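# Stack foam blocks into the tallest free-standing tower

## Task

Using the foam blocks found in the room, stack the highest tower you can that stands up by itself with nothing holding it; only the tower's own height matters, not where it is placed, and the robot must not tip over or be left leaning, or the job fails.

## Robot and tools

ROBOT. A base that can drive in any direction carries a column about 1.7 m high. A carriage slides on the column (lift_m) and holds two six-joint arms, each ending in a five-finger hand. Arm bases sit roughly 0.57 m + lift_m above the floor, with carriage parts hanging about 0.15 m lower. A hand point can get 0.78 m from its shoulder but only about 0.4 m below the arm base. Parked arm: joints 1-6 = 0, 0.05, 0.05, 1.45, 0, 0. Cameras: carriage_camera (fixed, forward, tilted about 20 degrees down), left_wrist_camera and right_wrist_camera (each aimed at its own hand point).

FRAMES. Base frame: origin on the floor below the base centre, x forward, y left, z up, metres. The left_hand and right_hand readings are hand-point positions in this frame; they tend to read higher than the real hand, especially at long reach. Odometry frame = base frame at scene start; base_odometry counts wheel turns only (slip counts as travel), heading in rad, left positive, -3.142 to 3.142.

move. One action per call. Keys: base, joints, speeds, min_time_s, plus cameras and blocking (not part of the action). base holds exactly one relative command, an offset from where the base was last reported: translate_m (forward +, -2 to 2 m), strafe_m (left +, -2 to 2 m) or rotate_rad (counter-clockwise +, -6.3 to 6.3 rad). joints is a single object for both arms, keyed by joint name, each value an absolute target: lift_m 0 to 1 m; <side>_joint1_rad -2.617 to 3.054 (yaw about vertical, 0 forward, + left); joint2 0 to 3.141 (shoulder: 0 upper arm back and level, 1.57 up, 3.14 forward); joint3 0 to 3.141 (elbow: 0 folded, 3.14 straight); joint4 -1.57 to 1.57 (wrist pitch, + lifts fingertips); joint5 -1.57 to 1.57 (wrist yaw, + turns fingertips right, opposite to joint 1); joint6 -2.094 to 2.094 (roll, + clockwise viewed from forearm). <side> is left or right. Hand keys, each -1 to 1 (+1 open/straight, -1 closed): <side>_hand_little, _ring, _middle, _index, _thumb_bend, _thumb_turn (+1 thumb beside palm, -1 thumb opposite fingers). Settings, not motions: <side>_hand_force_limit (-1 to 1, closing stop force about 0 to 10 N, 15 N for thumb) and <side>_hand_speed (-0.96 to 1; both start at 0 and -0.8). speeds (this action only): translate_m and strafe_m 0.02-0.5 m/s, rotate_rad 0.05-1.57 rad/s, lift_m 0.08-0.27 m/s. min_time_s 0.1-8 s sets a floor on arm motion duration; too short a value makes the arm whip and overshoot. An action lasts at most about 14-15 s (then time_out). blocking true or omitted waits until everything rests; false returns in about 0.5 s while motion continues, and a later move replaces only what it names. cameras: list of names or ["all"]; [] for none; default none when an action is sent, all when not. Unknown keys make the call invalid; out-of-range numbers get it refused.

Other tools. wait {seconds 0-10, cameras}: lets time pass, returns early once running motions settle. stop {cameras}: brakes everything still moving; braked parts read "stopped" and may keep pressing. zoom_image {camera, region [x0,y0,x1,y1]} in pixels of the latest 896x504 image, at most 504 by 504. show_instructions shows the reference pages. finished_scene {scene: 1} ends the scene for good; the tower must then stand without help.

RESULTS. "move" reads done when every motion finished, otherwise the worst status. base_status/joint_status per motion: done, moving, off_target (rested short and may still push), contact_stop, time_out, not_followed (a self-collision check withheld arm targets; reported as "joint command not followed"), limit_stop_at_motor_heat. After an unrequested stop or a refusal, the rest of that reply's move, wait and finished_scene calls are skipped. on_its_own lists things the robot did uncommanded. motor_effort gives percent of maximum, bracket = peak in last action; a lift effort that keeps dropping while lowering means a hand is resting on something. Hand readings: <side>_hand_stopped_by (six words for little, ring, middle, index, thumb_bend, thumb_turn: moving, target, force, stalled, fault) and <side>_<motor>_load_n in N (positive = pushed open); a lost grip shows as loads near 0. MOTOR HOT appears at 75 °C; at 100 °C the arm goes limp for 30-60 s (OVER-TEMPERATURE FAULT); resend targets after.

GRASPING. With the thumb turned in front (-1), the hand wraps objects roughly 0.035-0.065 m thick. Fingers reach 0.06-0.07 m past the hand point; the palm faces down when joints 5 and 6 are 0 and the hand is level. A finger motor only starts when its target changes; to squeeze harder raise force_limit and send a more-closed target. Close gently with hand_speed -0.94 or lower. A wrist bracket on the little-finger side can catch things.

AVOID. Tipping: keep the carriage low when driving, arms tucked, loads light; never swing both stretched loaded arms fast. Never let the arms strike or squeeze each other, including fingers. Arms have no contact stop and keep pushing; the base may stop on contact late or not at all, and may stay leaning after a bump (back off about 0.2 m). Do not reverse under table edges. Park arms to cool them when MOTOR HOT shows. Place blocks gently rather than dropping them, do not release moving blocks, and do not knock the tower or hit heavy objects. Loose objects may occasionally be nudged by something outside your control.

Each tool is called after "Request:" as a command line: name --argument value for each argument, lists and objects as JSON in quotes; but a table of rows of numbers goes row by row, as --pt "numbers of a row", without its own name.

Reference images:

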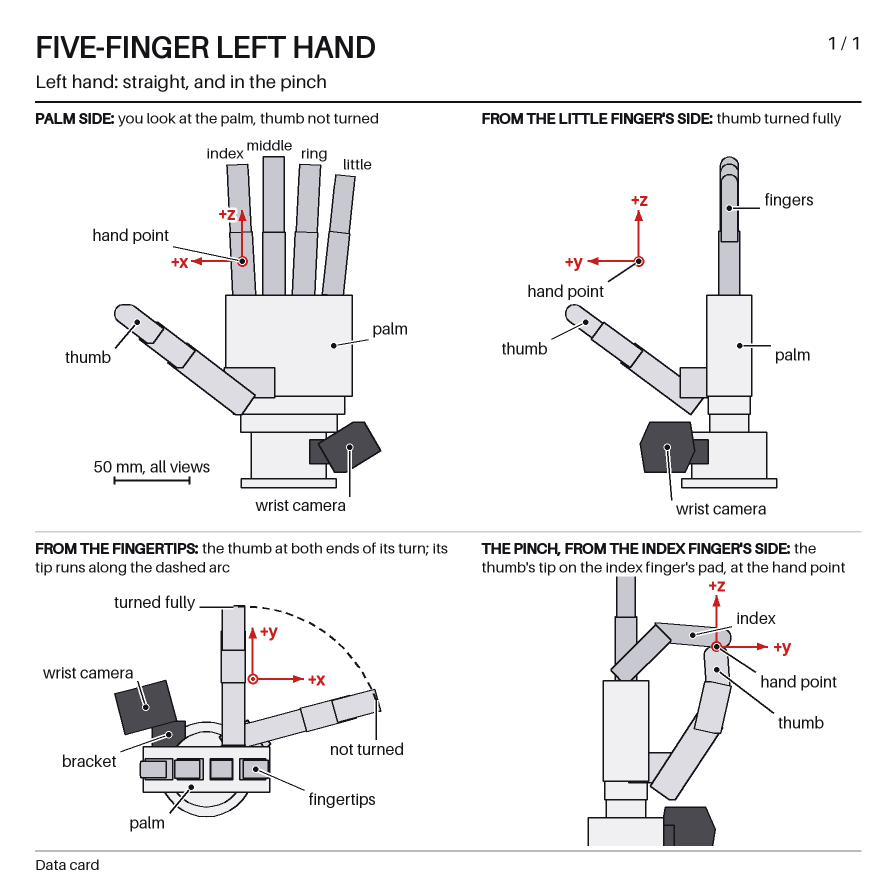

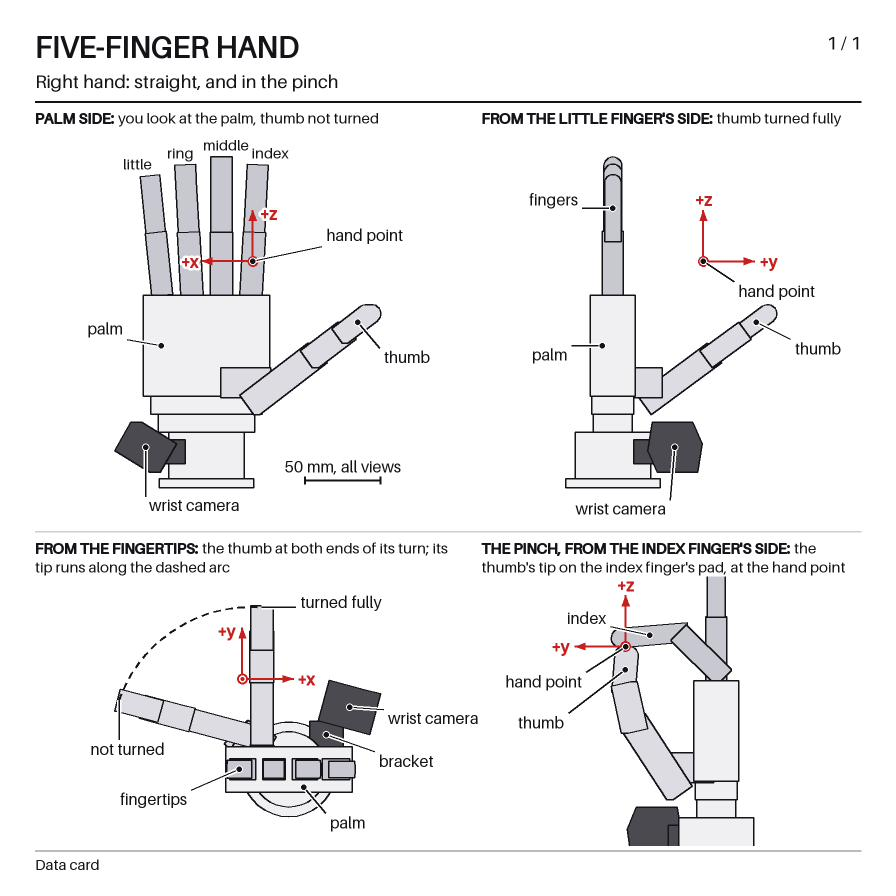

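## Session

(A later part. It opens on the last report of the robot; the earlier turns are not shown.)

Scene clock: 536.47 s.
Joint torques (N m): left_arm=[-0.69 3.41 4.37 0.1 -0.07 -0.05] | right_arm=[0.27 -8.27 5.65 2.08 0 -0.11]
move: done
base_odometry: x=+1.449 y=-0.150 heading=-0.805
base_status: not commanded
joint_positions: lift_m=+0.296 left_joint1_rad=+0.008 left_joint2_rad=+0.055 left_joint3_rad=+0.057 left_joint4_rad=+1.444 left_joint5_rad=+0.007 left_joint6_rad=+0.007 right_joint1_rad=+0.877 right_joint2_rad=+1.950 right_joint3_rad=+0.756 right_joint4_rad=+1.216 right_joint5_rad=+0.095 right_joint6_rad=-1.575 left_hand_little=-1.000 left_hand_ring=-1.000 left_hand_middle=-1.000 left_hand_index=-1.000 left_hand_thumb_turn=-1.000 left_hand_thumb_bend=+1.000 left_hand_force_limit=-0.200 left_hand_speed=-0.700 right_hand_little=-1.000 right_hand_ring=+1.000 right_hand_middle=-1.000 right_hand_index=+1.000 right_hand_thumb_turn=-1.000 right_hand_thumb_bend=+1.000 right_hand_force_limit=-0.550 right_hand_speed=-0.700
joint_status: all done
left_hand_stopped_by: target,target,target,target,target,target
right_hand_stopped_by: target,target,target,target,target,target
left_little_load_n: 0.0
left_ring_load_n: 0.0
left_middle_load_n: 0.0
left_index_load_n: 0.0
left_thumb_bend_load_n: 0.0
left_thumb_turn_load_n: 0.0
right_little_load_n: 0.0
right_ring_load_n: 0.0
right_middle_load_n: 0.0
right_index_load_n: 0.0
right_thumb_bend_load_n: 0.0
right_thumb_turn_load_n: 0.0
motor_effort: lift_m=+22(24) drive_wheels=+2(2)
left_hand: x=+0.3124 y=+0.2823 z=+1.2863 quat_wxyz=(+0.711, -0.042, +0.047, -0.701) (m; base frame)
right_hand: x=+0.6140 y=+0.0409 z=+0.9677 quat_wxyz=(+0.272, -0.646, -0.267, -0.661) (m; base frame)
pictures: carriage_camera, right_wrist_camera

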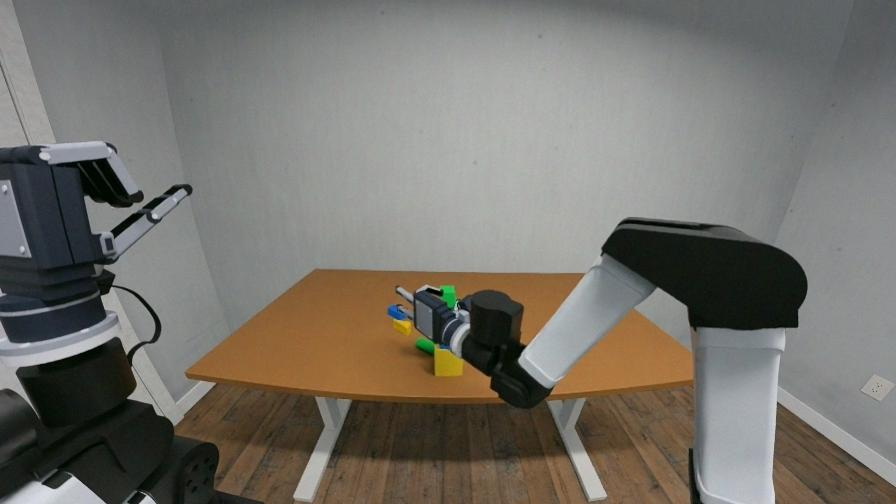

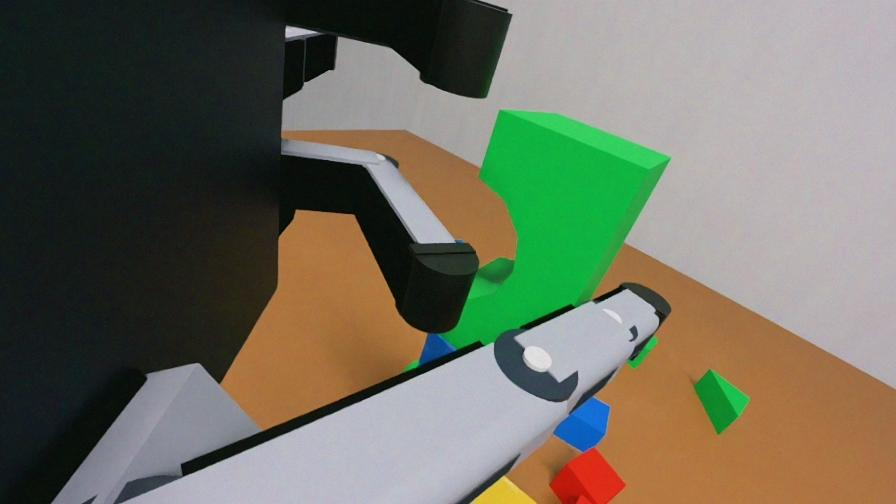

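Request:
move --base '{"translate_m": -0.13}' --speeds '{"translate_m": 0.05}' --cameras '["right_wrist_camera", "carriage_camera"]'

Request:
zoom_image --camera "carriage_camera" --region '[400, 230, 500, 360]'

Scene clock: 540.40 s.
Joint torques (N m): left_arm=[-0.68 3.43 4.34 0.08 -0.06 -0.05] | right_arm=[0.09 -8.28 5.65 2.11 0.02 -0.12]
move: done
base_odometry: x=+1.359 y=-0.057 heading=-0.805
base_status: done
joint_positions: lift_m=+0.296 left_joint1_rad=+0.008 left_joint2_rad=+0.055 left_joint3_rad=+0.057 left_joint4_rad=+1.446 left_joint5_rad=+0.007 left_joint6_rad=+0.007 right_joint1_rad=+0.879 right_joint2_rad=+1.950 right_joint3_rad=+0.756 right_joint4_rad=+1.216 right_joint5_rad=+0.095 right_joint6_rad=-1.575 left_hand_little=-1.000 left_hand_ring=-1.000 left_hand_middle=-1.000 left_hand_index=-1.000 left_hand_thumb_turn=-1.000 left_hand_thumb_bend=+1.000 left_hand_force_limit=-0.200 left_hand_speed=-0.700 right_hand_little=-1.000 right_hand_ring=+1.000 right_hand_middle=-1.000 right_hand_index=+1.000 right_hand_thumb_turn=-1.000 right_hand_thumb_bend=+1.000 right_hand_force_limit=-0.550 right_hand_speed=-0.700
joint_status: not commanded
left_hand_stopped_by: target,target,target,target,target,target
right_hand_stopped_by: target,target,target,target,target,target
left_little_load_n: 0.0
left_ring_load_n: 0.0
left_middle_load_n: 0.0
left_index_load_n: 0.0
left_thumb_bend_load_n: 0.0
left_thumb_turn_load_n: 0.0
right_little_load_n: 0.0
right_ring_load_n: 0.0
right_middle_load_n: 0.0
right_index_load_n: 0.0
right_thumb_bend_load_n: 0.0
right_thumb_turn_load_n: 0.0
motor_effort: lift_m=+23(24) drive_wheels=-5(7)
left_hand: x=+0.3120 y=+0.2823 z=+1.2864 quat_wxyz=(+0.711, -0.041, +0.046, -0.701) (m; base frame)
right_hand: x=+0.6132 y=+0.0417 z=+0.9677 quat_wxyz=(+0.273, -0.646, -0.268, -0.661) (m; base frame)
pictures: carriage_camera, right_wrist_camera

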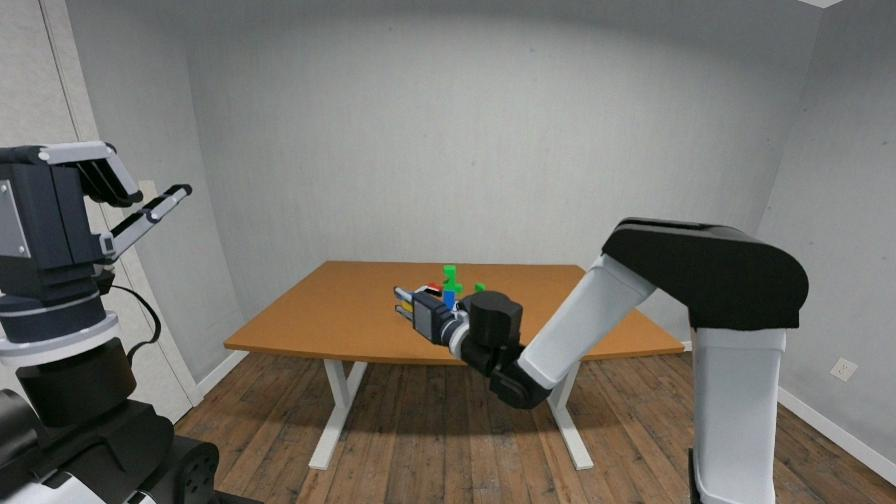

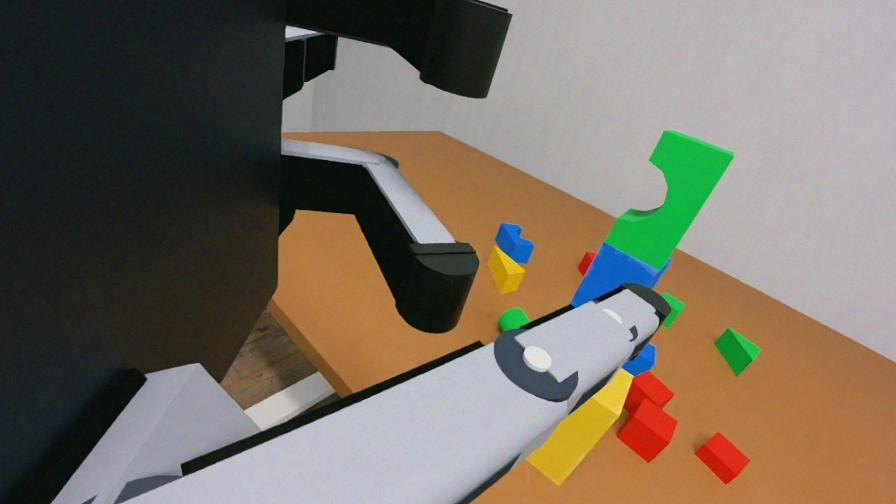

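Scaled by 3.877 from the camera's 896x504 image, which has a finer 1280x720 frame.

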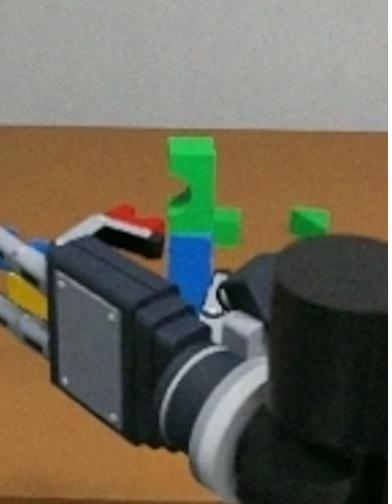

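Request:
move --joints '{"lift_m": 0.55, "right_joint1_rad": 0.2, "right_joint2_rad": 1.6, "right_joint3_rad": 0.9, "right_joint4_rad": 0.6}' --speeds '{"lift_m": 0.2}' --cameras '[]'

Request:
move --joints '{"right_joint1_rad": 0.0, "right_joint2_rad": 0.05, "right_joint3_rad": 0.05, "right_joint4_rad": 1.45, "right_joint5_rad": 0, "right_joint6_rad": 0, "lift_m": 0.7, "left_hand_index": -0.2, "left_hand_ring": -0.2, "left_hand_speed": 0.0}' --base '{"translate_m": 0.33}' --speeds '{"translate_m": 0.12}' --cameras '["carriage_camera"]'

Request:
zoom_image --camera "carriage_camera" --region '[340, 360, 560, 504]'

Scene clock: 550.87 s.
Joint torques (N m): left_arm=[-0.68 3.4 4.37 0.08 -0.06 -0.05] | right_arm=[-0.58 -8.36 8.92 2.05 -0.02 -0.12]
move: done
base_odometry: x=+1.359 y=-0.057 heading=-0.805
base_status: not commanded
joint_positions: lift_m=+0.550 left_joint1_rad=+0.008 left_joint2_rad=+0.055 left_joint3_rad=+0.057 left_joint4_rad=+1.446 left_joint5_rad=+0.007 left_joint6_rad=+0.007 right_joint1_rad=+0.203 right_joint2_rad=+1.613 right_joint3_rad=+0.887 right_joint4_rad=+0.614 right_joint5_rad=+0.101 right_joint6_rad=-1.575 left_hand_little=-1.000 left_hand_ring=-1.000 left_hand_middle=-1.000 left_hand_index=-1.000 left_hand_thumb_turn=-1.000 left_hand_thumb_bend=+1.000 left_hand_force_limit=-0.200 left_hand_speed=-0.700 right_hand_little=-1.000 right_hand_ring=+1.000 right_hand_middle=-1.000 right_hand_index=+1.000 right_hand_thumb_turn=-1.000 right_hand_thumb_bend=+1.000 right_hand_force_limit=-0.550 right_hand_speed=-0.700
joint_status: all done
left_hand_stopped_by: target,target,target,target,target,target
right_hand_stopped_by: target,target,target,target,target,target
left_little_load_n: 0.0
left_ring_load_n: 0.0
left_middle_load_n: 0.0
left_index_load_n: 0.0
left_thumb_bend_load_n: 0.0
left_thumb_turn_load_n: 0.0
right_little_load_n: 0.0
right_ring_load_n: 0.0
right_middle_load_n: 0.0
right_index_load_n: 0.0
right_thumb_bend_load_n: 0.0
right_thumb_turn_load_n: 0.0
motor_effort: lift_m=+26(32) drive_wheels=-4(5)
left_hand: x=+0.3120 y=+0.2824 z=+1.5401 quat_wxyz=(+0.711, -0.041, +0.046, -0.701) (m; base frame)
right_hand: x=+0.7334 y=-0.2885 z=+1.2930 quat_wxyz=(+0.029, -0.744, -0.043, -0.666) (m; base frame)
pictures: none
No camera images: "cameras" was empty.

Scene clock: 554.40 s.
Joint torques (N m): left_arm=[-0.65 3.52 4.38 0.04 -0.07 -0.05] | right_arm=[-1.02 2.33 4.97 0.08 -0.15 -0.01]
move: done
base_odometry: x=+1.588 y=-0.294 heading=-0.804
base_status: done
joint_positions: lift_m=+0.700 left_joint1_rad=+0.008 left_joint2_rad=+0.054 left_joint3_rad=+0.057 left_joint4_rad=+1.448 left_joint5_rad=+0.007 left_joint6_rad=+0.007 right_joint1_rad=+0.008 right_joint2_rad=+0.057 right_joint3_rad=+0.058 right_joint4_rad=+1.439 right_joint5_rad=+0.011 right_joint6_rad=-0.007 left_hand_little=-1.000 left_hand_ring=-0.200 left_hand_middle=-1.000 left_hand_index=-0.200 left_hand_thumb_turn=-1.000 left_hand_thumb_bend=+1.000 left_hand_force_limit=-0.200 left_hand_speed=+0.000 right_hand_little=-1.000 right_hand_ring=+1.000 right_hand_middle=-1.000 right_hand_index=+1.000 right_hand_thumb_turn=-1.000 right_hand_thumb_bend=+1.000 right_hand_force_limit=-0.550 right_hand_speed=-0.700
joint_status: all done
left_hand_stopped_by: target,target,target,target,target,target
right_hand_stopped_by: target,target,target,target,target,target
left_little_load_n: 0.0
left_ring_load_n: 0.0
left_middle_load_n: 0.0
left_index_load_n: 0.0
left_thumb_bend_load_n: 0.0
left_thumb_turn_load_n: 0.0
right_little_load_n: 0.0
right_ring_load_n: 0.0
right_middle_load_n: 0.0
right_index_load_n: 0.0
right_thumb_bend_load_n: 0.0
right_thumb_turn_load_n: 0.0
motor_effort: lift_m=+26(32) drive_wheels=-5(10)
left_hand: x=+0.3111 y=+0.2824 z=+1.6904 quat_wxyz=(+0.711, -0.040, +0.045, -0.701) (m; base frame)
right_hand: x=+0.3135 y=-0.2843 z=+1.6903 quat_wxyz=(+0.706, -0.043, +0.050, -0.706) (m; base frame)
pictures: carriage_camera

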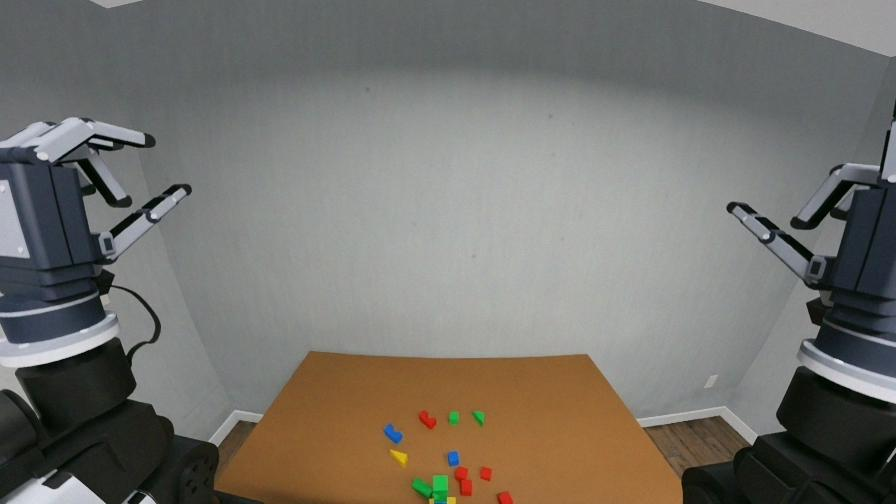

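Scaled by 2.291 from the camera's 896x504 image, which has a finer 1280x720 frame.

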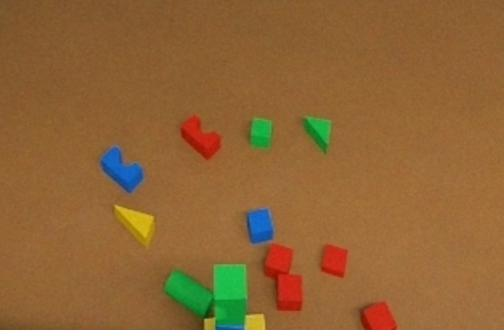

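Request:
move --joints '{"left_joint1_rad": 0.0, "left_joint2_rad": 1.2, "left_joint3_rad": 1.0, "left_joint4_rad": 0.2, "left_joint5_rad": 0, "left_joint6_rad": 0}' --cameras '[]'

Request:
move --joints '{"lift_m": 0.49, "left_joint1_rad": -0.368, "left_joint2_rad": 2.67, "left_joint3_rad": 1.804, "left_joint4_rad": 0.04, "left_joint5_rad": 0.279, "left_joint6_rad": 0.291}' --min_time_s 3 --cameras '["carriage_camera", "left_wrist_camera"]'

Request:
zoom_image --camera "left_wrist_camera" --region '[200, 90, 500, 390]'

Scene clock: 557.77 s.
Joint torques (N m): left_arm=[-0.66 -3.99 9.11 2.2 -0.06 -0.03] | right_arm=[-0.9 2.45 5.09 0.08 -0.09 0]
move: done
base_odometry: x=+1.588 y=-0.294 heading=-0.804
base_status: not commanded
joint_positions: lift_m=+0.700 left_joint1_rad=+0.008 left_joint2_rad=+1.195 left_joint3_rad=+0.973 left_joint4_rad=+0.220 left_joint5_rad=+0.007 left_joint6_rad=+0.007 right_joint1_rad=+0.008 right_joint2_rad=+0.057 right_joint3_rad=+0.058 right_joint4_rad=+1.440 right_joint5_rad=+0.009 right_joint6_rad=-0.007 left_hand_little=-1.000 left_hand_ring=-0.200 left_hand_middle=-1.000 left_hand_index=-0.200 left_hand_thumb_turn=-1.000 left_hand_thumb_bend=+1.000 left_hand_force_limit=-0.200 left_hand_speed=+0.000 right_hand_little=-1.000 right_hand_ring=+1.000 right_hand_middle=-1.000 right_hand_index=+1.000 right_hand_thumb_turn=-1.000 right_hand_thumb_bend=+1.000 right_hand_force_limit=-0.550 right_hand_speed=-0.700
joint_status: all done
left_hand_stopped_by: target,target,target,target,target,target
right_hand_stopped_by: target,target,target,target,target,target
left_little_load_n: 0.0
left_ring_load_n: 0.0
left_middle_load_n: 0.0
left_index_load_n: 0.0
left_thumb_bend_load_n: 0.0
left_thumb_turn_load_n: 0.0
right_little_load_n: 0.0
right_ring_load_n: 0.0
right_middle_load_n: 0.0
right_index_load_n: 0.0
right_thumb_bend_load_n: 0.0
right_thumb_turn_load_n: 0.0
motor_effort: lift_m=+26(27) drive_wheels=-4(5)
left_hand: x=+0.6609 y=+0.2851 z=+1.5457 quat_wxyz=(+0.502, -0.499, +0.502, -0.497) (m; base frame)
right_hand: x=+0.3132 y=-0.2839 z=+1.6904 quat_wxyz=(+0.706, -0.043, +0.049, -0.706) (m; base frame)
pictures: none
No camera images: "cameras" was empty.

Scene clock: 561.07 s.
Joint torques (N m): left_arm=[-0.55 -12.66 7.38 1.67 0.22 0.15] | right_arm=[-0.95 2.58 5.64 0.09 -0.09 -0.03]
move: done
base_odometry: x=+1.588 y=-0.294 heading=-0.804
base_status: not commanded
joint_positions: lift_m=+0.490 left_joint1_rad=-0.361 left_joint2_rad=+2.648 left_joint3_rad=+1.782 left_joint4_rad=+0.055 left_joint5_rad=+0.272 left_joint6_rad=+0.283 right_joint1_rad=+0.008 right_joint2_rad=+0.054 right_joint3_rad=+0.052 right_joint4_rad=+1.440 right_joint5_rad=+0.009 right_joint6_rad=-0.006 left_hand_little=-1.000 left_hand_ring=-0.200 left_hand_middle=-1.000 left_hand_index=-0.200 left_hand_thumb_turn=-1.000 left_hand_thumb_bend=+1.000 left_hand_force_limit=-0.200 left_hand_speed=+0.000 right_hand_little=-1.000 right_hand_ring=+1.000 right_hand_middle=-1.000 right_hand_index=+1.000 right_hand_thumb_turn=-1.000 right_hand_thumb_bend=+1.000 right_hand_force_limit=-0.550 right_hand_speed=-0.700
joint_status: all done
left_hand_stopped_by: target,target,target,target,target,target
right_hand_stopped_by: target,target,target,target,target,target
left_little_load_n: 0.0
left_ring_load_n: 0.0
left_middle_load_n: 0.5
left_index_load_n: 0.0
left_thumb_bend_load_n: 0.0
left_thumb_turn_load_n: 0.0
right_little_load_n: 0.0
right_ring_load_n: 0.0
right_middle_load_n: 0.0
right_index_load_n: 0.0
right_thumb_bend_load_n: 0.0
right_thumb_turn_load_n: 0.0
motor_effort: lift_m=+23(25) drive_wheels=+1(5)
left_hand: x=+0.7430 y=+0.0459 z=+0.8916 quat_wxyz=(+0.157, -0.366, +0.846, -0.355) (m; base frame)
right_hand: x=+0.3141 y=-0.2838 z=+1.4788 quat_wxyz=(+0.706, -0.044, +0.050, -0.705) (m; base frame)
pictures: carriage_camera, left_wrist_camera

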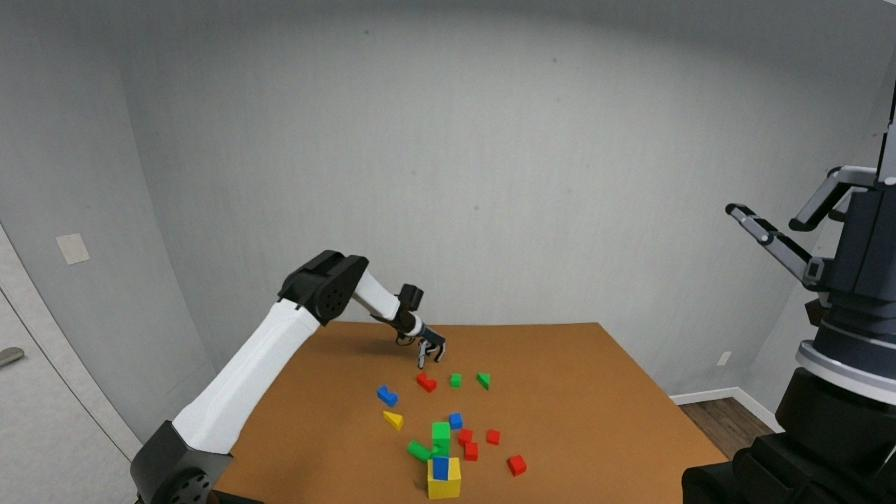

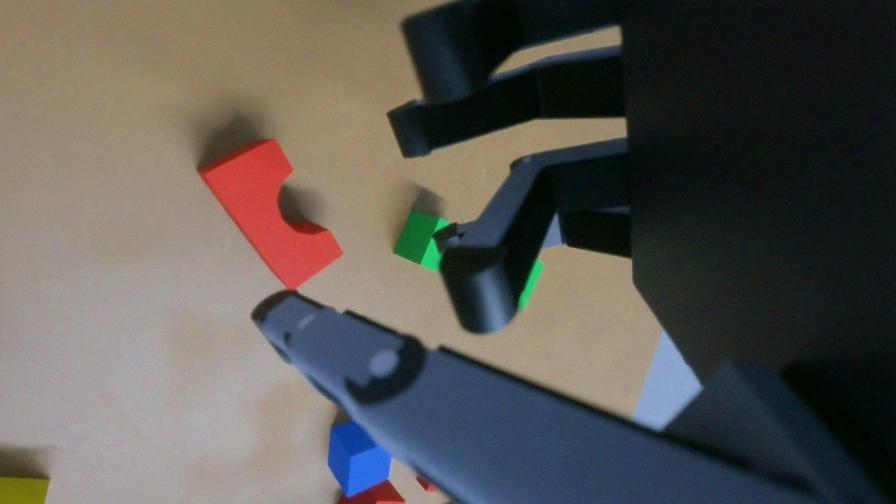

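Scaled by 1.680 from the camera's 896x504 image, which has a finer 1280x720 frame.

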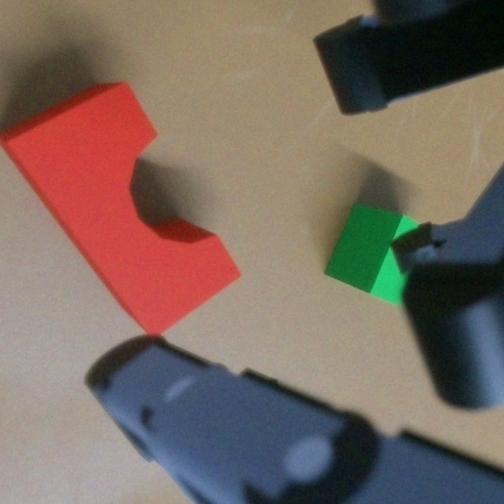

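Request:
move --joints '{"left_joint1_rad": -0.401, "left_joint2_rad": 2.618, "left_joint3_rad": 1.684, "left_joint4_rad": 0.138, "left_joint5_rad": 0.15, "left_joint6_rad": 0.152}' --min_time_s 1.5 --cameras '[]'

Request:
move --joints '{"lift_m": 0.43}' --speeds '{"lift_m": 0.1}' --cameras '["carriage_camera", "left_wrist_camera"]'

Request:
zoom_image --camera "left_wrist_camera" --region '[200, 90, 500, 390]'

Scene clock: 568.53 s.
Joint torques (N m): left_arm=[-0.61 -16.65 4.19 1.88 -0.02 -0.05] | right_arm=[-1.1 2.58 5.49 0.08 -0.11 -0.01]
move: done
base_odometry: x=+1.588 y=-0.294 heading=-0.804
base_status: not commanded
joint_positions: lift_m=+0.490 left_joint1_rad=-0.394 left_joint2_rad=+2.648 left_joint3_rad=+1.698 left_joint4_rad=+0.131 left_joint5_rad=+0.159 left_joint6_rad=+0.161 right_joint1_rad=+0.008 right_joint2_rad=+0.054 right_joint3_rad=+0.052 right_joint4_rad=+1.440 right_joint5_rad=+0.009 right_joint6_rad=-0.006 left_hand_little=-1.000 left_hand_ring=-0.200 left_hand_middle=-1.000 left_hand_index=-0.200 left_hand_thumb_turn=-1.000 left_hand_thumb_bend=+1.000 left_hand_force_limit=-0.200 left_hand_speed=+0.000 right_hand_little=-1.000 right_hand_ring=+1.000 right_hand_middle=-1.000 right_hand_index=+1.000 right_hand_thumb_turn=-1.000 right_hand_thumb_bend=+1.000 right_hand_force_limit=-0.550 right_hand_speed=-0.700
joint_status: all done
left_hand_stopped_by: target,target,target,target,target,target
right_hand_stopped_by: target,target,target,target,target,target
left_little_load_n: 0.0
left_ring_load_n: 0.0
left_middle_load_n: 0.0
left_index_load_n: 0.0
left_thumb_bend_load_n: 0.0
left_thumb_turn_load_n: 0.0
right_little_load_n: 0.0
right_ring_load_n: 0.0
right_middle_load_n: 0.0
right_index_load_n: 0.0
right_thumb_bend_load_n: 0.0
right_thumb_turn_load_n: 0.0
motor_effort: lift_m=+23(24) drive_wheels=+1(1)
left_hand: x=+0.7296 y=+0.0450 z=+0.8718 quat_wxyz=(+0.169, -0.426, +0.824, -0.333) (m; base frame)
right_hand: x=+0.3141 y=-0.2838 z=+1.4788 quat_wxyz=(+0.706, -0.044, +0.050, -0.705) (m; base frame)
pictures: none
No camera images: "cameras" was empty.

Scene clock: 569.50 s.
Joint torques (N m): left_arm=[-0.57 -16.13 4.37 1.81 0.02 -0.04] | right_arm=[-0.96 2.5 5.76 0.08 -0.11 -0.01]
move: done
base_odometry: x=+1.588 y=-0.294 heading=-0.804
base_status: not commanded
joint_positions: lift_m=+0.430 left_joint1_rad=-0.394 left_joint2_rad=+2.642 left_joint3_rad=+1.695 left_joint4_rad=+0.141 left_joint5_rad=+0.157 left_joint6_rad=+0.160 right_joint1_rad=+0.008 right_joint2_rad=+0.054 right_joint3_rad=+0.052 right_joint4_rad=+1.442 right_joint5_rad=+0.009 right_joint6_rad=-0.006 left_hand_little=-1.000 left_hand_ring=-0.200 left_hand_middle=-1.000 left_hand_index=-0.200 left_hand_thumb_turn=-1.000 left_hand_thumb_bend=+1.000 left_hand_force_limit=-0.200 left_hand_speed=+0.000 right_hand_little=-1.000 right_hand_ring=+1.000 right_hand_middle=-1.000 right_hand_index=+1.000 right_hand_thumb_turn=-1.000 right_hand_thumb_bend=+1.000 right_hand_force_limit=-0.550 right_hand_speed=-0.700
joint_status: all done
left_hand_stopped_by: target,target,target,target,target,target
right_hand_stopped_by: target,target,target,target,target,target
left_little_load_n: 0.0
left_ring_load_n: 0.0
left_middle_load_n: 0.0
left_index_load_n: 0.0
left_thumb_bend_load_n: 0.0
left_thumb_turn_load_n: 0.0
right_little_load_n: 0.0
right_ring_load_n: 0.0
right_middle_load_n: 0.0
right_index_load_n: 0.0
right_thumb_bend_load_n: 0.5
right_thumb_turn_load_n: 0.0
motor_effort: lift_m=+24(25) drive_wheels=-4(5)
left_hand: x=+0.7327 y=+0.0439 z=+0.8156 quat_wxyz=(+0.174, -0.425, +0.822, -0.337) (m; base frame)
right_hand: x=+0.3138 y=-0.2838 z=+1.4188 quat_wxyz=(+0.706, -0.044, +0.049, -0.705) (m; base frame)
pictures: carriage_camera, left_wrist_camera

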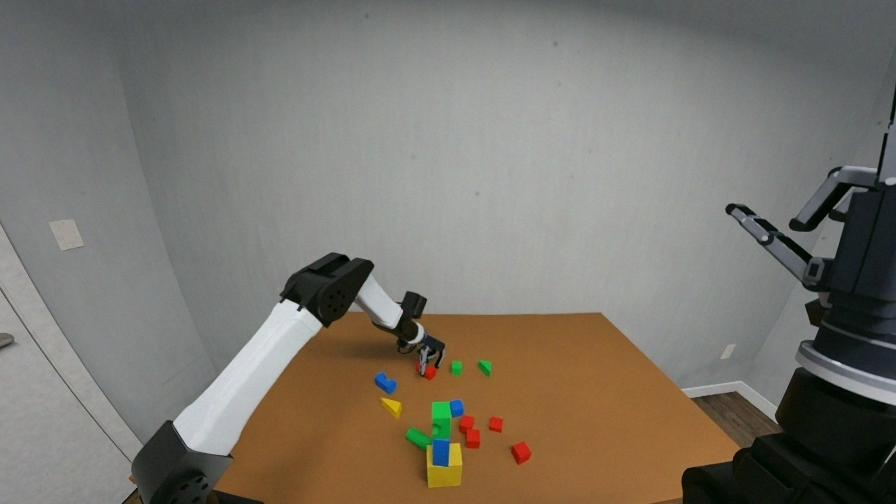

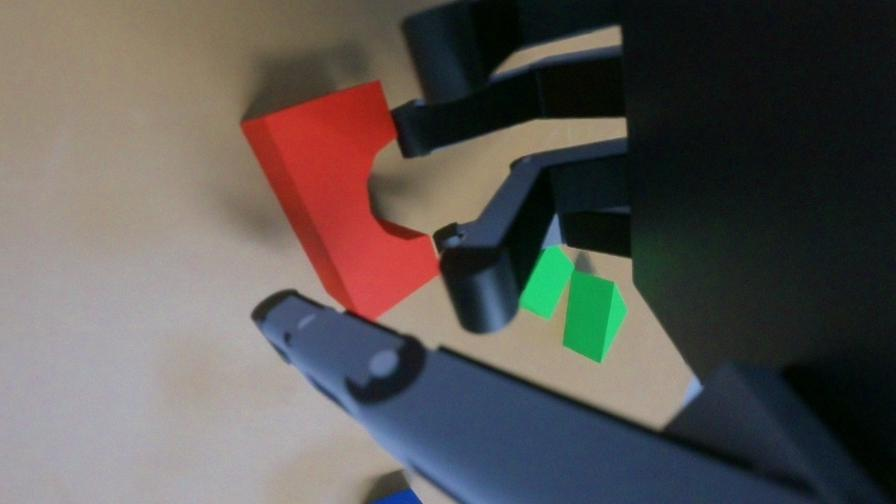

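Scaled by 1.680 from the camera's 896x504 image, which has a finer 1280x720 frame.

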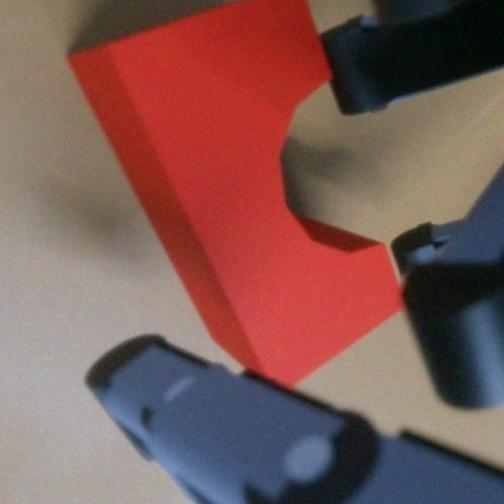

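Request:
move --joints '{"left_hand_index": -0.08, "left_hand_ring": -0.12}' --cameras '[]'

Request:
move --joints '{"lift_m": 0.414}' --speeds '{"lift_m": 0.08}' --cameras '[]'

Request:
move --joints '{"left_hand_index": -0.85, "left_hand_ring": -0.85, "left_hand_speed": -0.87, "left_hand_force_limit": -0.55}' --cameras '["carriage_camera", "left_wrist_camera"]'

Request:
zoom_image --camera "carriage_camera" --region '[360, 320, 500, 440]'

Scene clock: 573.77 s.
Joint torques (N m): left_arm=[-0.61 -16.2 4.4 1.81 0.02 -0.05] | right_arm=[-1.03 2.67 5.72 0.07 -0.11 -0.01]
move: done
base_odometry: x=+1.588 y=-0.294 heading=-0.804
base_status: not commanded
joint_positions: lift_m=+0.430 left_joint1_rad=-0.394 left_joint2_rad=+2.642 left_joint3_rad=+1.695 left_joint4_rad=+0.141 left_joint5_rad=+0.157 left_joint6_rad=+0.160 right_joint1_rad=+0.008 right_joint2_rad=+0.054 right_joint3_rad=+0.052 right_joint4_rad=+1.442 right_joint5_rad=+0.009 right_joint6_rad=-0.006 left_hand_little=-1.000 left_hand_ring=-0.120 left_hand_middle=-1.000 left_hand_index=-0.080 left_hand_thumb_turn=-1.000 left_hand_thumb_bend=+1.000 left_hand_force_limit=-0.200 left_hand_speed=+0.000 right_hand_little=-1.000 right_hand_ring=+1.000 right_hand_middle=-1.000 right_hand_index=+1.000 right_hand_thumb_turn=-1.000 right_hand_thumb_bend=+1.000 right_hand_force_limit=-0.550 right_hand_speed=-0.700
joint_status: all done
left_hand_stopped_by: target,target,target,target,target,target
right_hand_stopped_by: target,target,target,target,target,target
left_little_load_n: 0.0
left_ring_load_n: 0.0
left_middle_load_n: 0.0
left_index_load_n: 0.0
left_thumb_bend_load_n: 0.0
left_thumb_turn_load_n: -0.5
right_little_load_n: 0.0
right_ring_load_n: 0.0
right_middle_load_n: 0.0
right_index_load_n: 0.0
right_thumb_bend_load_n: 0.0
right_thumb_turn_load_n: 0.0
motor_effort: lift_m=+23(24) drive_wheels=+1(1)
left_hand: x=+0.7327 y=+0.0439 z=+0.8156 quat_wxyz=(+0.174, -0.425, +0.822, -0.337) (m; base frame)
right_hand: x=+0.3137 y=-0.2838 z=+1.4188 quat_wxyz=(+0.706, -0.044, +0.049, -0.705) (m; base frame)
pictures: none
No camera images: "cameras" was empty.

Scene clock: 574.33 s.
Joint torques (N m): left_arm=[-0.64 -15.98 4.59 1.81 0.02 -0.04] | right_arm=[-0.9 2.66 5.81 0.06 -0.1 0]
move: done
base_odometry: x=+1.588 y=-0.294 heading=-0.804
base_status: not commanded
joint_positions: lift_m=+0.414 left_joint1_rad=-0.394 left_joint2_rad=+2.640 left_joint3_rad=+1.693 left_joint4_rad=+0.142 left_joint5_rad=+0.157 left_joint6_rad=+0.160 right_joint1_rad=+0.008 right_joint2_rad=+0.054 right_joint3_rad=+0.051 right_joint4_rad=+1.442 right_joint5_rad=+0.009 right_joint6_rad=-0.006 left_hand_little=-1.000 left_hand_ring=-0.120 left_hand_middle=-1.000 left_hand_index=-0.080 left_hand_thumb_turn=-1.000 left_hand_thumb_bend=+1.000 left_hand_force_limit=-0.200 left_hand_speed=+0.000 right_hand_little=-1.000 right_hand_ring=+1.000 right_hand_middle=-1.000 right_hand_index=+1.000 right_hand_thumb_turn=-1.000 right_hand_thumb_bend=+1.000 right_hand_force_limit=-0.550 right_hand_speed=-0.700
joint_status: all done
left_hand_stopped_by: target,target,target,target,target,target
right_hand_stopped_by: target,target,target,target,target,target
left_little_load_n: 0.0
left_ring_load_n: 0.0
left_middle_load_n: 0.0
left_index_load_n: 0.0
left_thumb_bend_load_n: 0.0
left_thumb_turn_load_n: 0.0
right_little_load_n: 0.0
right_ring_load_n: 0.0
right_middle_load_n: 0.0
right_index_load_n: 0.0
right_thumb_bend_load_n: 0.5
right_thumb_turn_load_n: 0.0
motor_effort: lift_m=+23(25) drive_wheels=-4(5)
left_hand: x=+0.7325 y=+0.0440 z=+0.8002 quat_wxyz=(+0.174, -0.425, +0.822, -0.337) (m; base frame)
right_hand: x=+0.3138 y=-0.2838 z=+1.4027 quat_wxyz=(+0.706, -0.044, +0.049, -0.705) (m; base frame)
pictures: none
No camera images: "cameras" was empty.

Scene clock: 576.67 s.
Joint torques (N m): left_arm=[-0.61 -15.98 4.57 1.8 0.02 -0.04] | right_arm=[-0.95 2.65 5.71 0.07 -0.1 -0.01]
move: off_target
base_odometry: x=+1.588 y=-0.294 heading=-0.804
base_status: not commanded
joint_positions: lift_m=+0.414 left_joint1_rad=-0.394 left_joint2_rad=+2.640 left_joint3_rad=+1.693 left_joint4_rad=+0.142 left_joint5_rad=+0.157 left_joint6_rad=+0.160 right_joint1_rad=+0.008 right_joint2_rad=+0.054 right_joint3_rad=+0.051 right_joint4_rad=+1.442 right_joint5_rad=+0.009 right_joint6_rad=-0.006 left_hand_little=-1.000 left_hand_ring=-0.480 left_hand_middle=-1.000 left_hand_index=-0.427 left_hand_thumb_turn=-1.000 left_hand_thumb_bend=+1.000 left_hand_force_limit=-0.550 left_hand_speed=-0.870 right_hand_little=-1.000 right_hand_ring=+1.000 right_hand_middle=-1.000 right_hand_index=+1.000 right_hand_thumb_turn=-1.000 right_hand_thumb_bend=+1.000 right_hand_force_limit=-0.550 right_hand_speed=-0.700
joint_status: left_hand_ring off_target (ended at -0.480, target -0.850); left_hand_index off_target (ended at -0.427, target -0.850); the others done
left_hand_stopped_by: target,force,target,force,target,target
right_hand_stopped_by: target,target,target,target,target,target
left_little_load_n: 0.0
left_ring_load_n: 2.5
left_middle_load_n: 0.0
left_index_load_n: 3.0
left_thumb_bend_load_n: 1.0
left_thumb_turn_load_n: 1.5
right_little_load_n: 0.0
right_ring_load_n: 0.0
right_middle_load_n: 0.0
right_index_load_n: 0.0
right_thumb_bend_load_n: 0.0
right_thumb_turn_load_n: -0.5
motor_effort: lift_m=+23(24) drive_wheels=+1(4)
left_hand: x=+0.7325 y=+0.0440 z=+0.8002 quat_wxyz=(+0.174, -0.425, +0.822, -0.337) (m; base frame)
right_hand: x=+0.3138 y=-0.2838 z=+1.4027 quat_wxyz=(+0.706, -0.044, +0.049, -0.705) (m; base frame)
pictures: carriage_camera, left_wrist_camera

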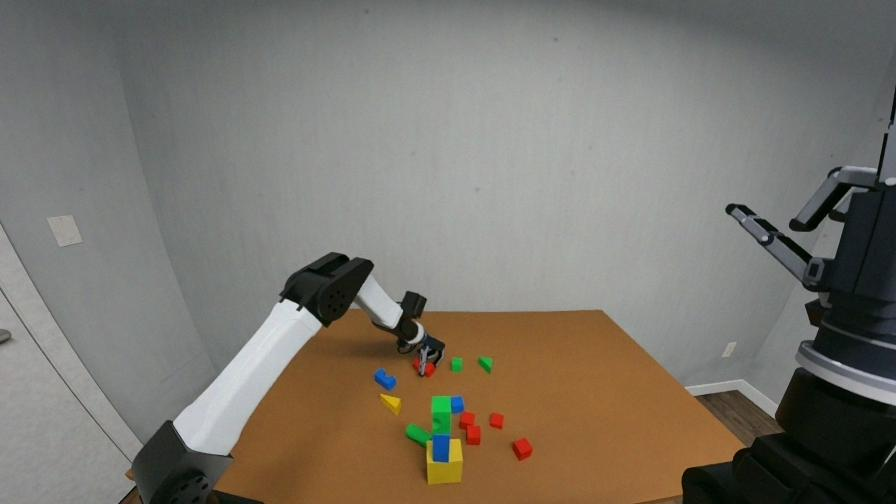

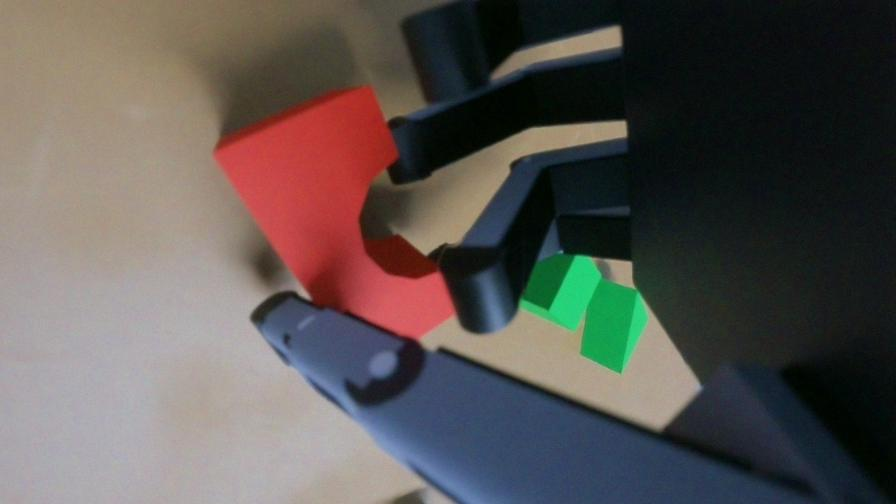

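Scaled by 3.600 from the camera's 896x504 image, which has a finer 1280x720 frame.

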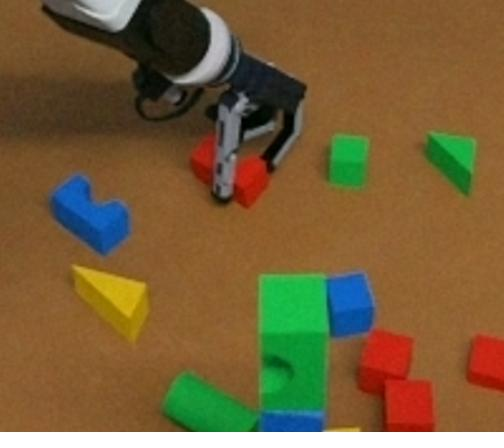

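Request:
move --joints '{"left_hand_index": -0.9, "left_hand_force_limit": 0.1}' --cameras '["left_wrist_camera"]'

Scene clock: 578.17 s.
Joint torques (N m): left_arm=[-0.64 -15.99 4.56 1.8 0.02 -0.05] | right_arm=[-0.99 2.55 5.79 0.04 -0.12 -0.03]
move: off_target
base_odometry: x=+1.588 y=-0.294 heading=-0.804
base_status: not commanded
joint_positions: lift_m=+0.414 left_joint1_rad=-0.394 left_joint2_rad=+2.640 left_joint3_rad=+1.693 left_joint4_rad=+0.142 left_joint5_rad=+0.157 left_joint6_rad=+0.160 right_joint1_rad=+0.008 right_joint2_rad=+0.054 right_joint3_rad=+0.051 right_joint4_rad=+1.442 right_joint5_rad=+0.009 right_joint6_rad=-0.006 left_hand_little=-1.000 left_hand_ring=-0.480 left_hand_middle=-1.000 left_hand_index=-0.449 left_hand_thumb_turn=-1.000 left_hand_thumb_bend=+1.000 left_hand_force_limit=+0.100 left_hand_speed=-0.870 right_hand_little=-1.000 right_hand_ring=+1.000 right_hand_middle=-1.000 right_hand_index=+1.000 right_hand_thumb_turn=-1.000 right_hand_thumb_bend=+1.000 right_hand_force_limit=-0.550 right_hand_speed=-0.700
joint_status: left_hand_index off_target (ended at -0.449, target -0.900); the others done
left_hand_stopped_by: target,force,target,force,target,target
right_hand_stopped_by: target,target,target,target,target,target
left_little_load_n: 0.0
left_ring_load_n: 2.0
left_middle_load_n: 0.0
left_index_load_n: 5.5
left_thumb_bend_load_n: 1.5
left_thumb_turn_load_n: 0.0
right_little_load_n: 0.0
right_ring_load_n: 0.0
right_middle_load_n: 0.0
right_index_load_n: 0.0
right_thumb_bend_load_n: 0.0
right_thumb_turn_load_n: 0.0
motor_effort: lift_m=+23(23) drive_wheels=+1(1)
left_hand: x=+0.7325 y=+0.0440 z=+0.8002 quat_wxyz=(+0.174, -0.425, +0.822, -0.337) (m; base frame)
right_hand: x=+0.3138 y=-0.2838 z=+1.4027 quat_wxyz=(+0.706, -0.044, +0.049, -0.705) (m; base frame)
pictures: left_wrist_camera

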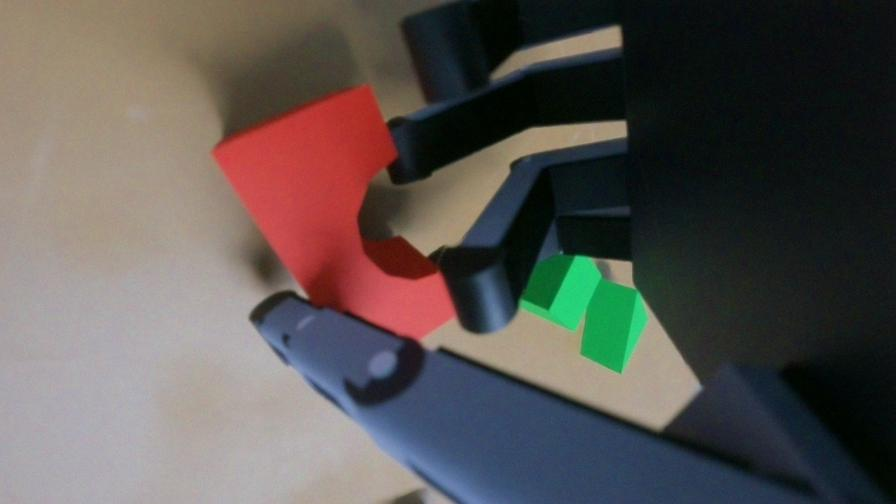

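Request:
move --joints '{"lift_m": 0.47}' --speeds '{"lift_m": 0.08}' --cameras '["carriage_camera", "left_wrist_camera"]'

Request:
zoom_image --camera "left_wrist_camera" --region '[190, 70, 490, 370]'

Scene clock: 579.90 s.
Joint torques (N m): left_arm=[-0.62 -15.8 4.67 1.8 0.02 -0.05] | right_arm=[-0.99 2.7 5.76 0.01 -0.11 -0.04]
move: done
base_odometry: x=+1.588 y=-0.294 heading=-0.804
base_status: not commanded
joint_positions: lift_m=+0.470 left_joint1_rad=-0.394 left_joint2_rad=+2.638 left_joint3_rad=+1.692 left_joint4_rad=+0.143 left_joint5_rad=+0.157 left_joint6_rad=+0.160 right_joint1_rad=+0.008 right_joint2_rad=+0.054 right_joint3_rad=+0.051 right_joint4_rad=+1.445 right_joint5_rad=+0.009 right_joint6_rad=-0.006 left_hand_little=-1.000 left_hand_ring=-0.480 left_hand_middle=-1.000 left_hand_index=-0.449 left_hand_thumb_turn=-1.000 left_hand_thumb_bend=+1.000 left_hand_force_limit=+0.100 left_hand_speed=-0.870 right_hand_little=-1.000 right_hand_ring=+1.000 right_hand_middle=-1.000 right_hand_index=+1.000 right_hand_thumb_turn=-1.000 right_hand_thumb_bend=+1.000 right_hand_force_limit=-0.550 right_hand_speed=-0.700
joint_status: all done
left_hand_stopped_by: target,force,target,force,target,target
right_hand_stopped_by: target,target,target,target,target,target
left_little_load_n: 0.0
left_ring_load_n: 2.0
left_middle_load_n: 0.0
left_index_load_n: 6.0
left_thumb_bend_load_n: 1.5
left_thumb_turn_load_n: 0.0
right_little_load_n: 0.0
right_ring_load_n: 0.0
right_middle_load_n: 0.0
right_index_load_n: 0.0
right_thumb_bend_load_n: 0.0
right_thumb_turn_load_n: 0.0
motor_effort: lift_m=+26(31) drive_wheels=+1(5)
left_hand: x=+0.7327 y=+0.0440 z=+0.8564 quat_wxyz=(+0.174, -0.425, +0.822, -0.338) (m; base frame)
right_hand: x=+0.3130 y=-0.2838 z=+1.4586 quat_wxyz=(+0.706, -0.043, +0.048, -0.705) (m; base frame)
pictures: carriage_camera, left_wrist_camera

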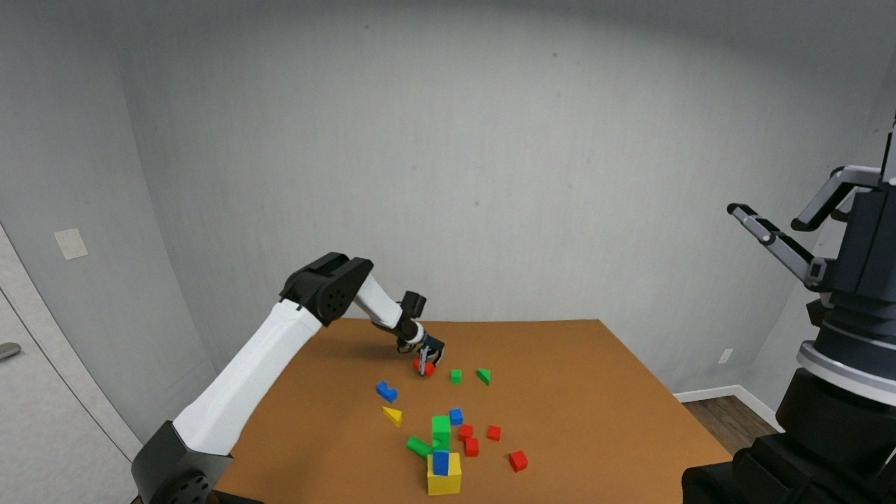

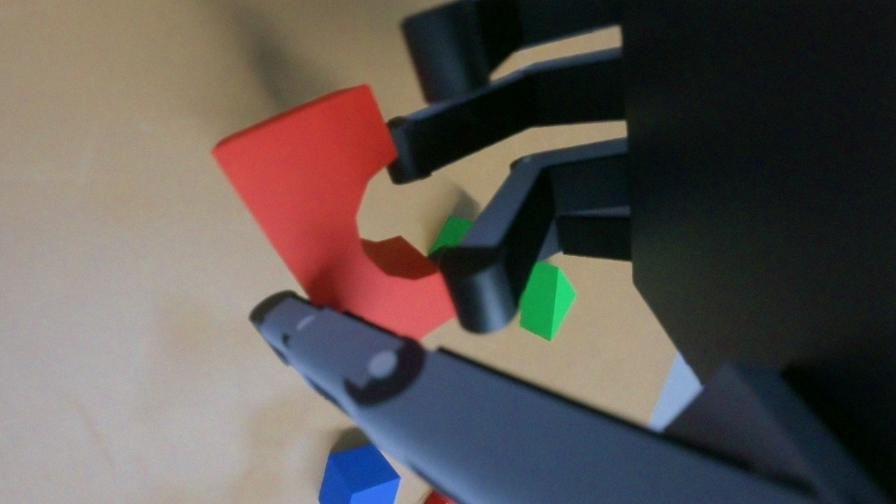

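Scaled by 1.680 from the camera's 896x504 image, which has a finer 1280x720 frame.

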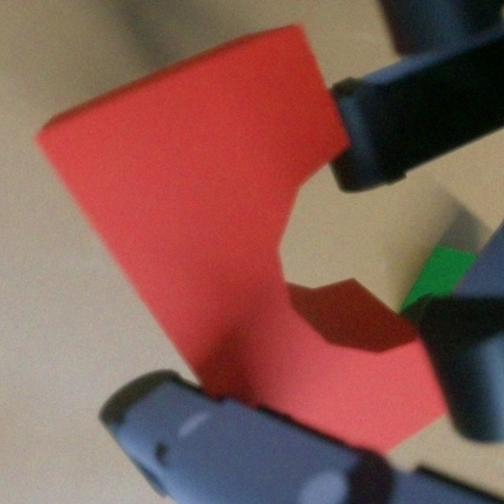

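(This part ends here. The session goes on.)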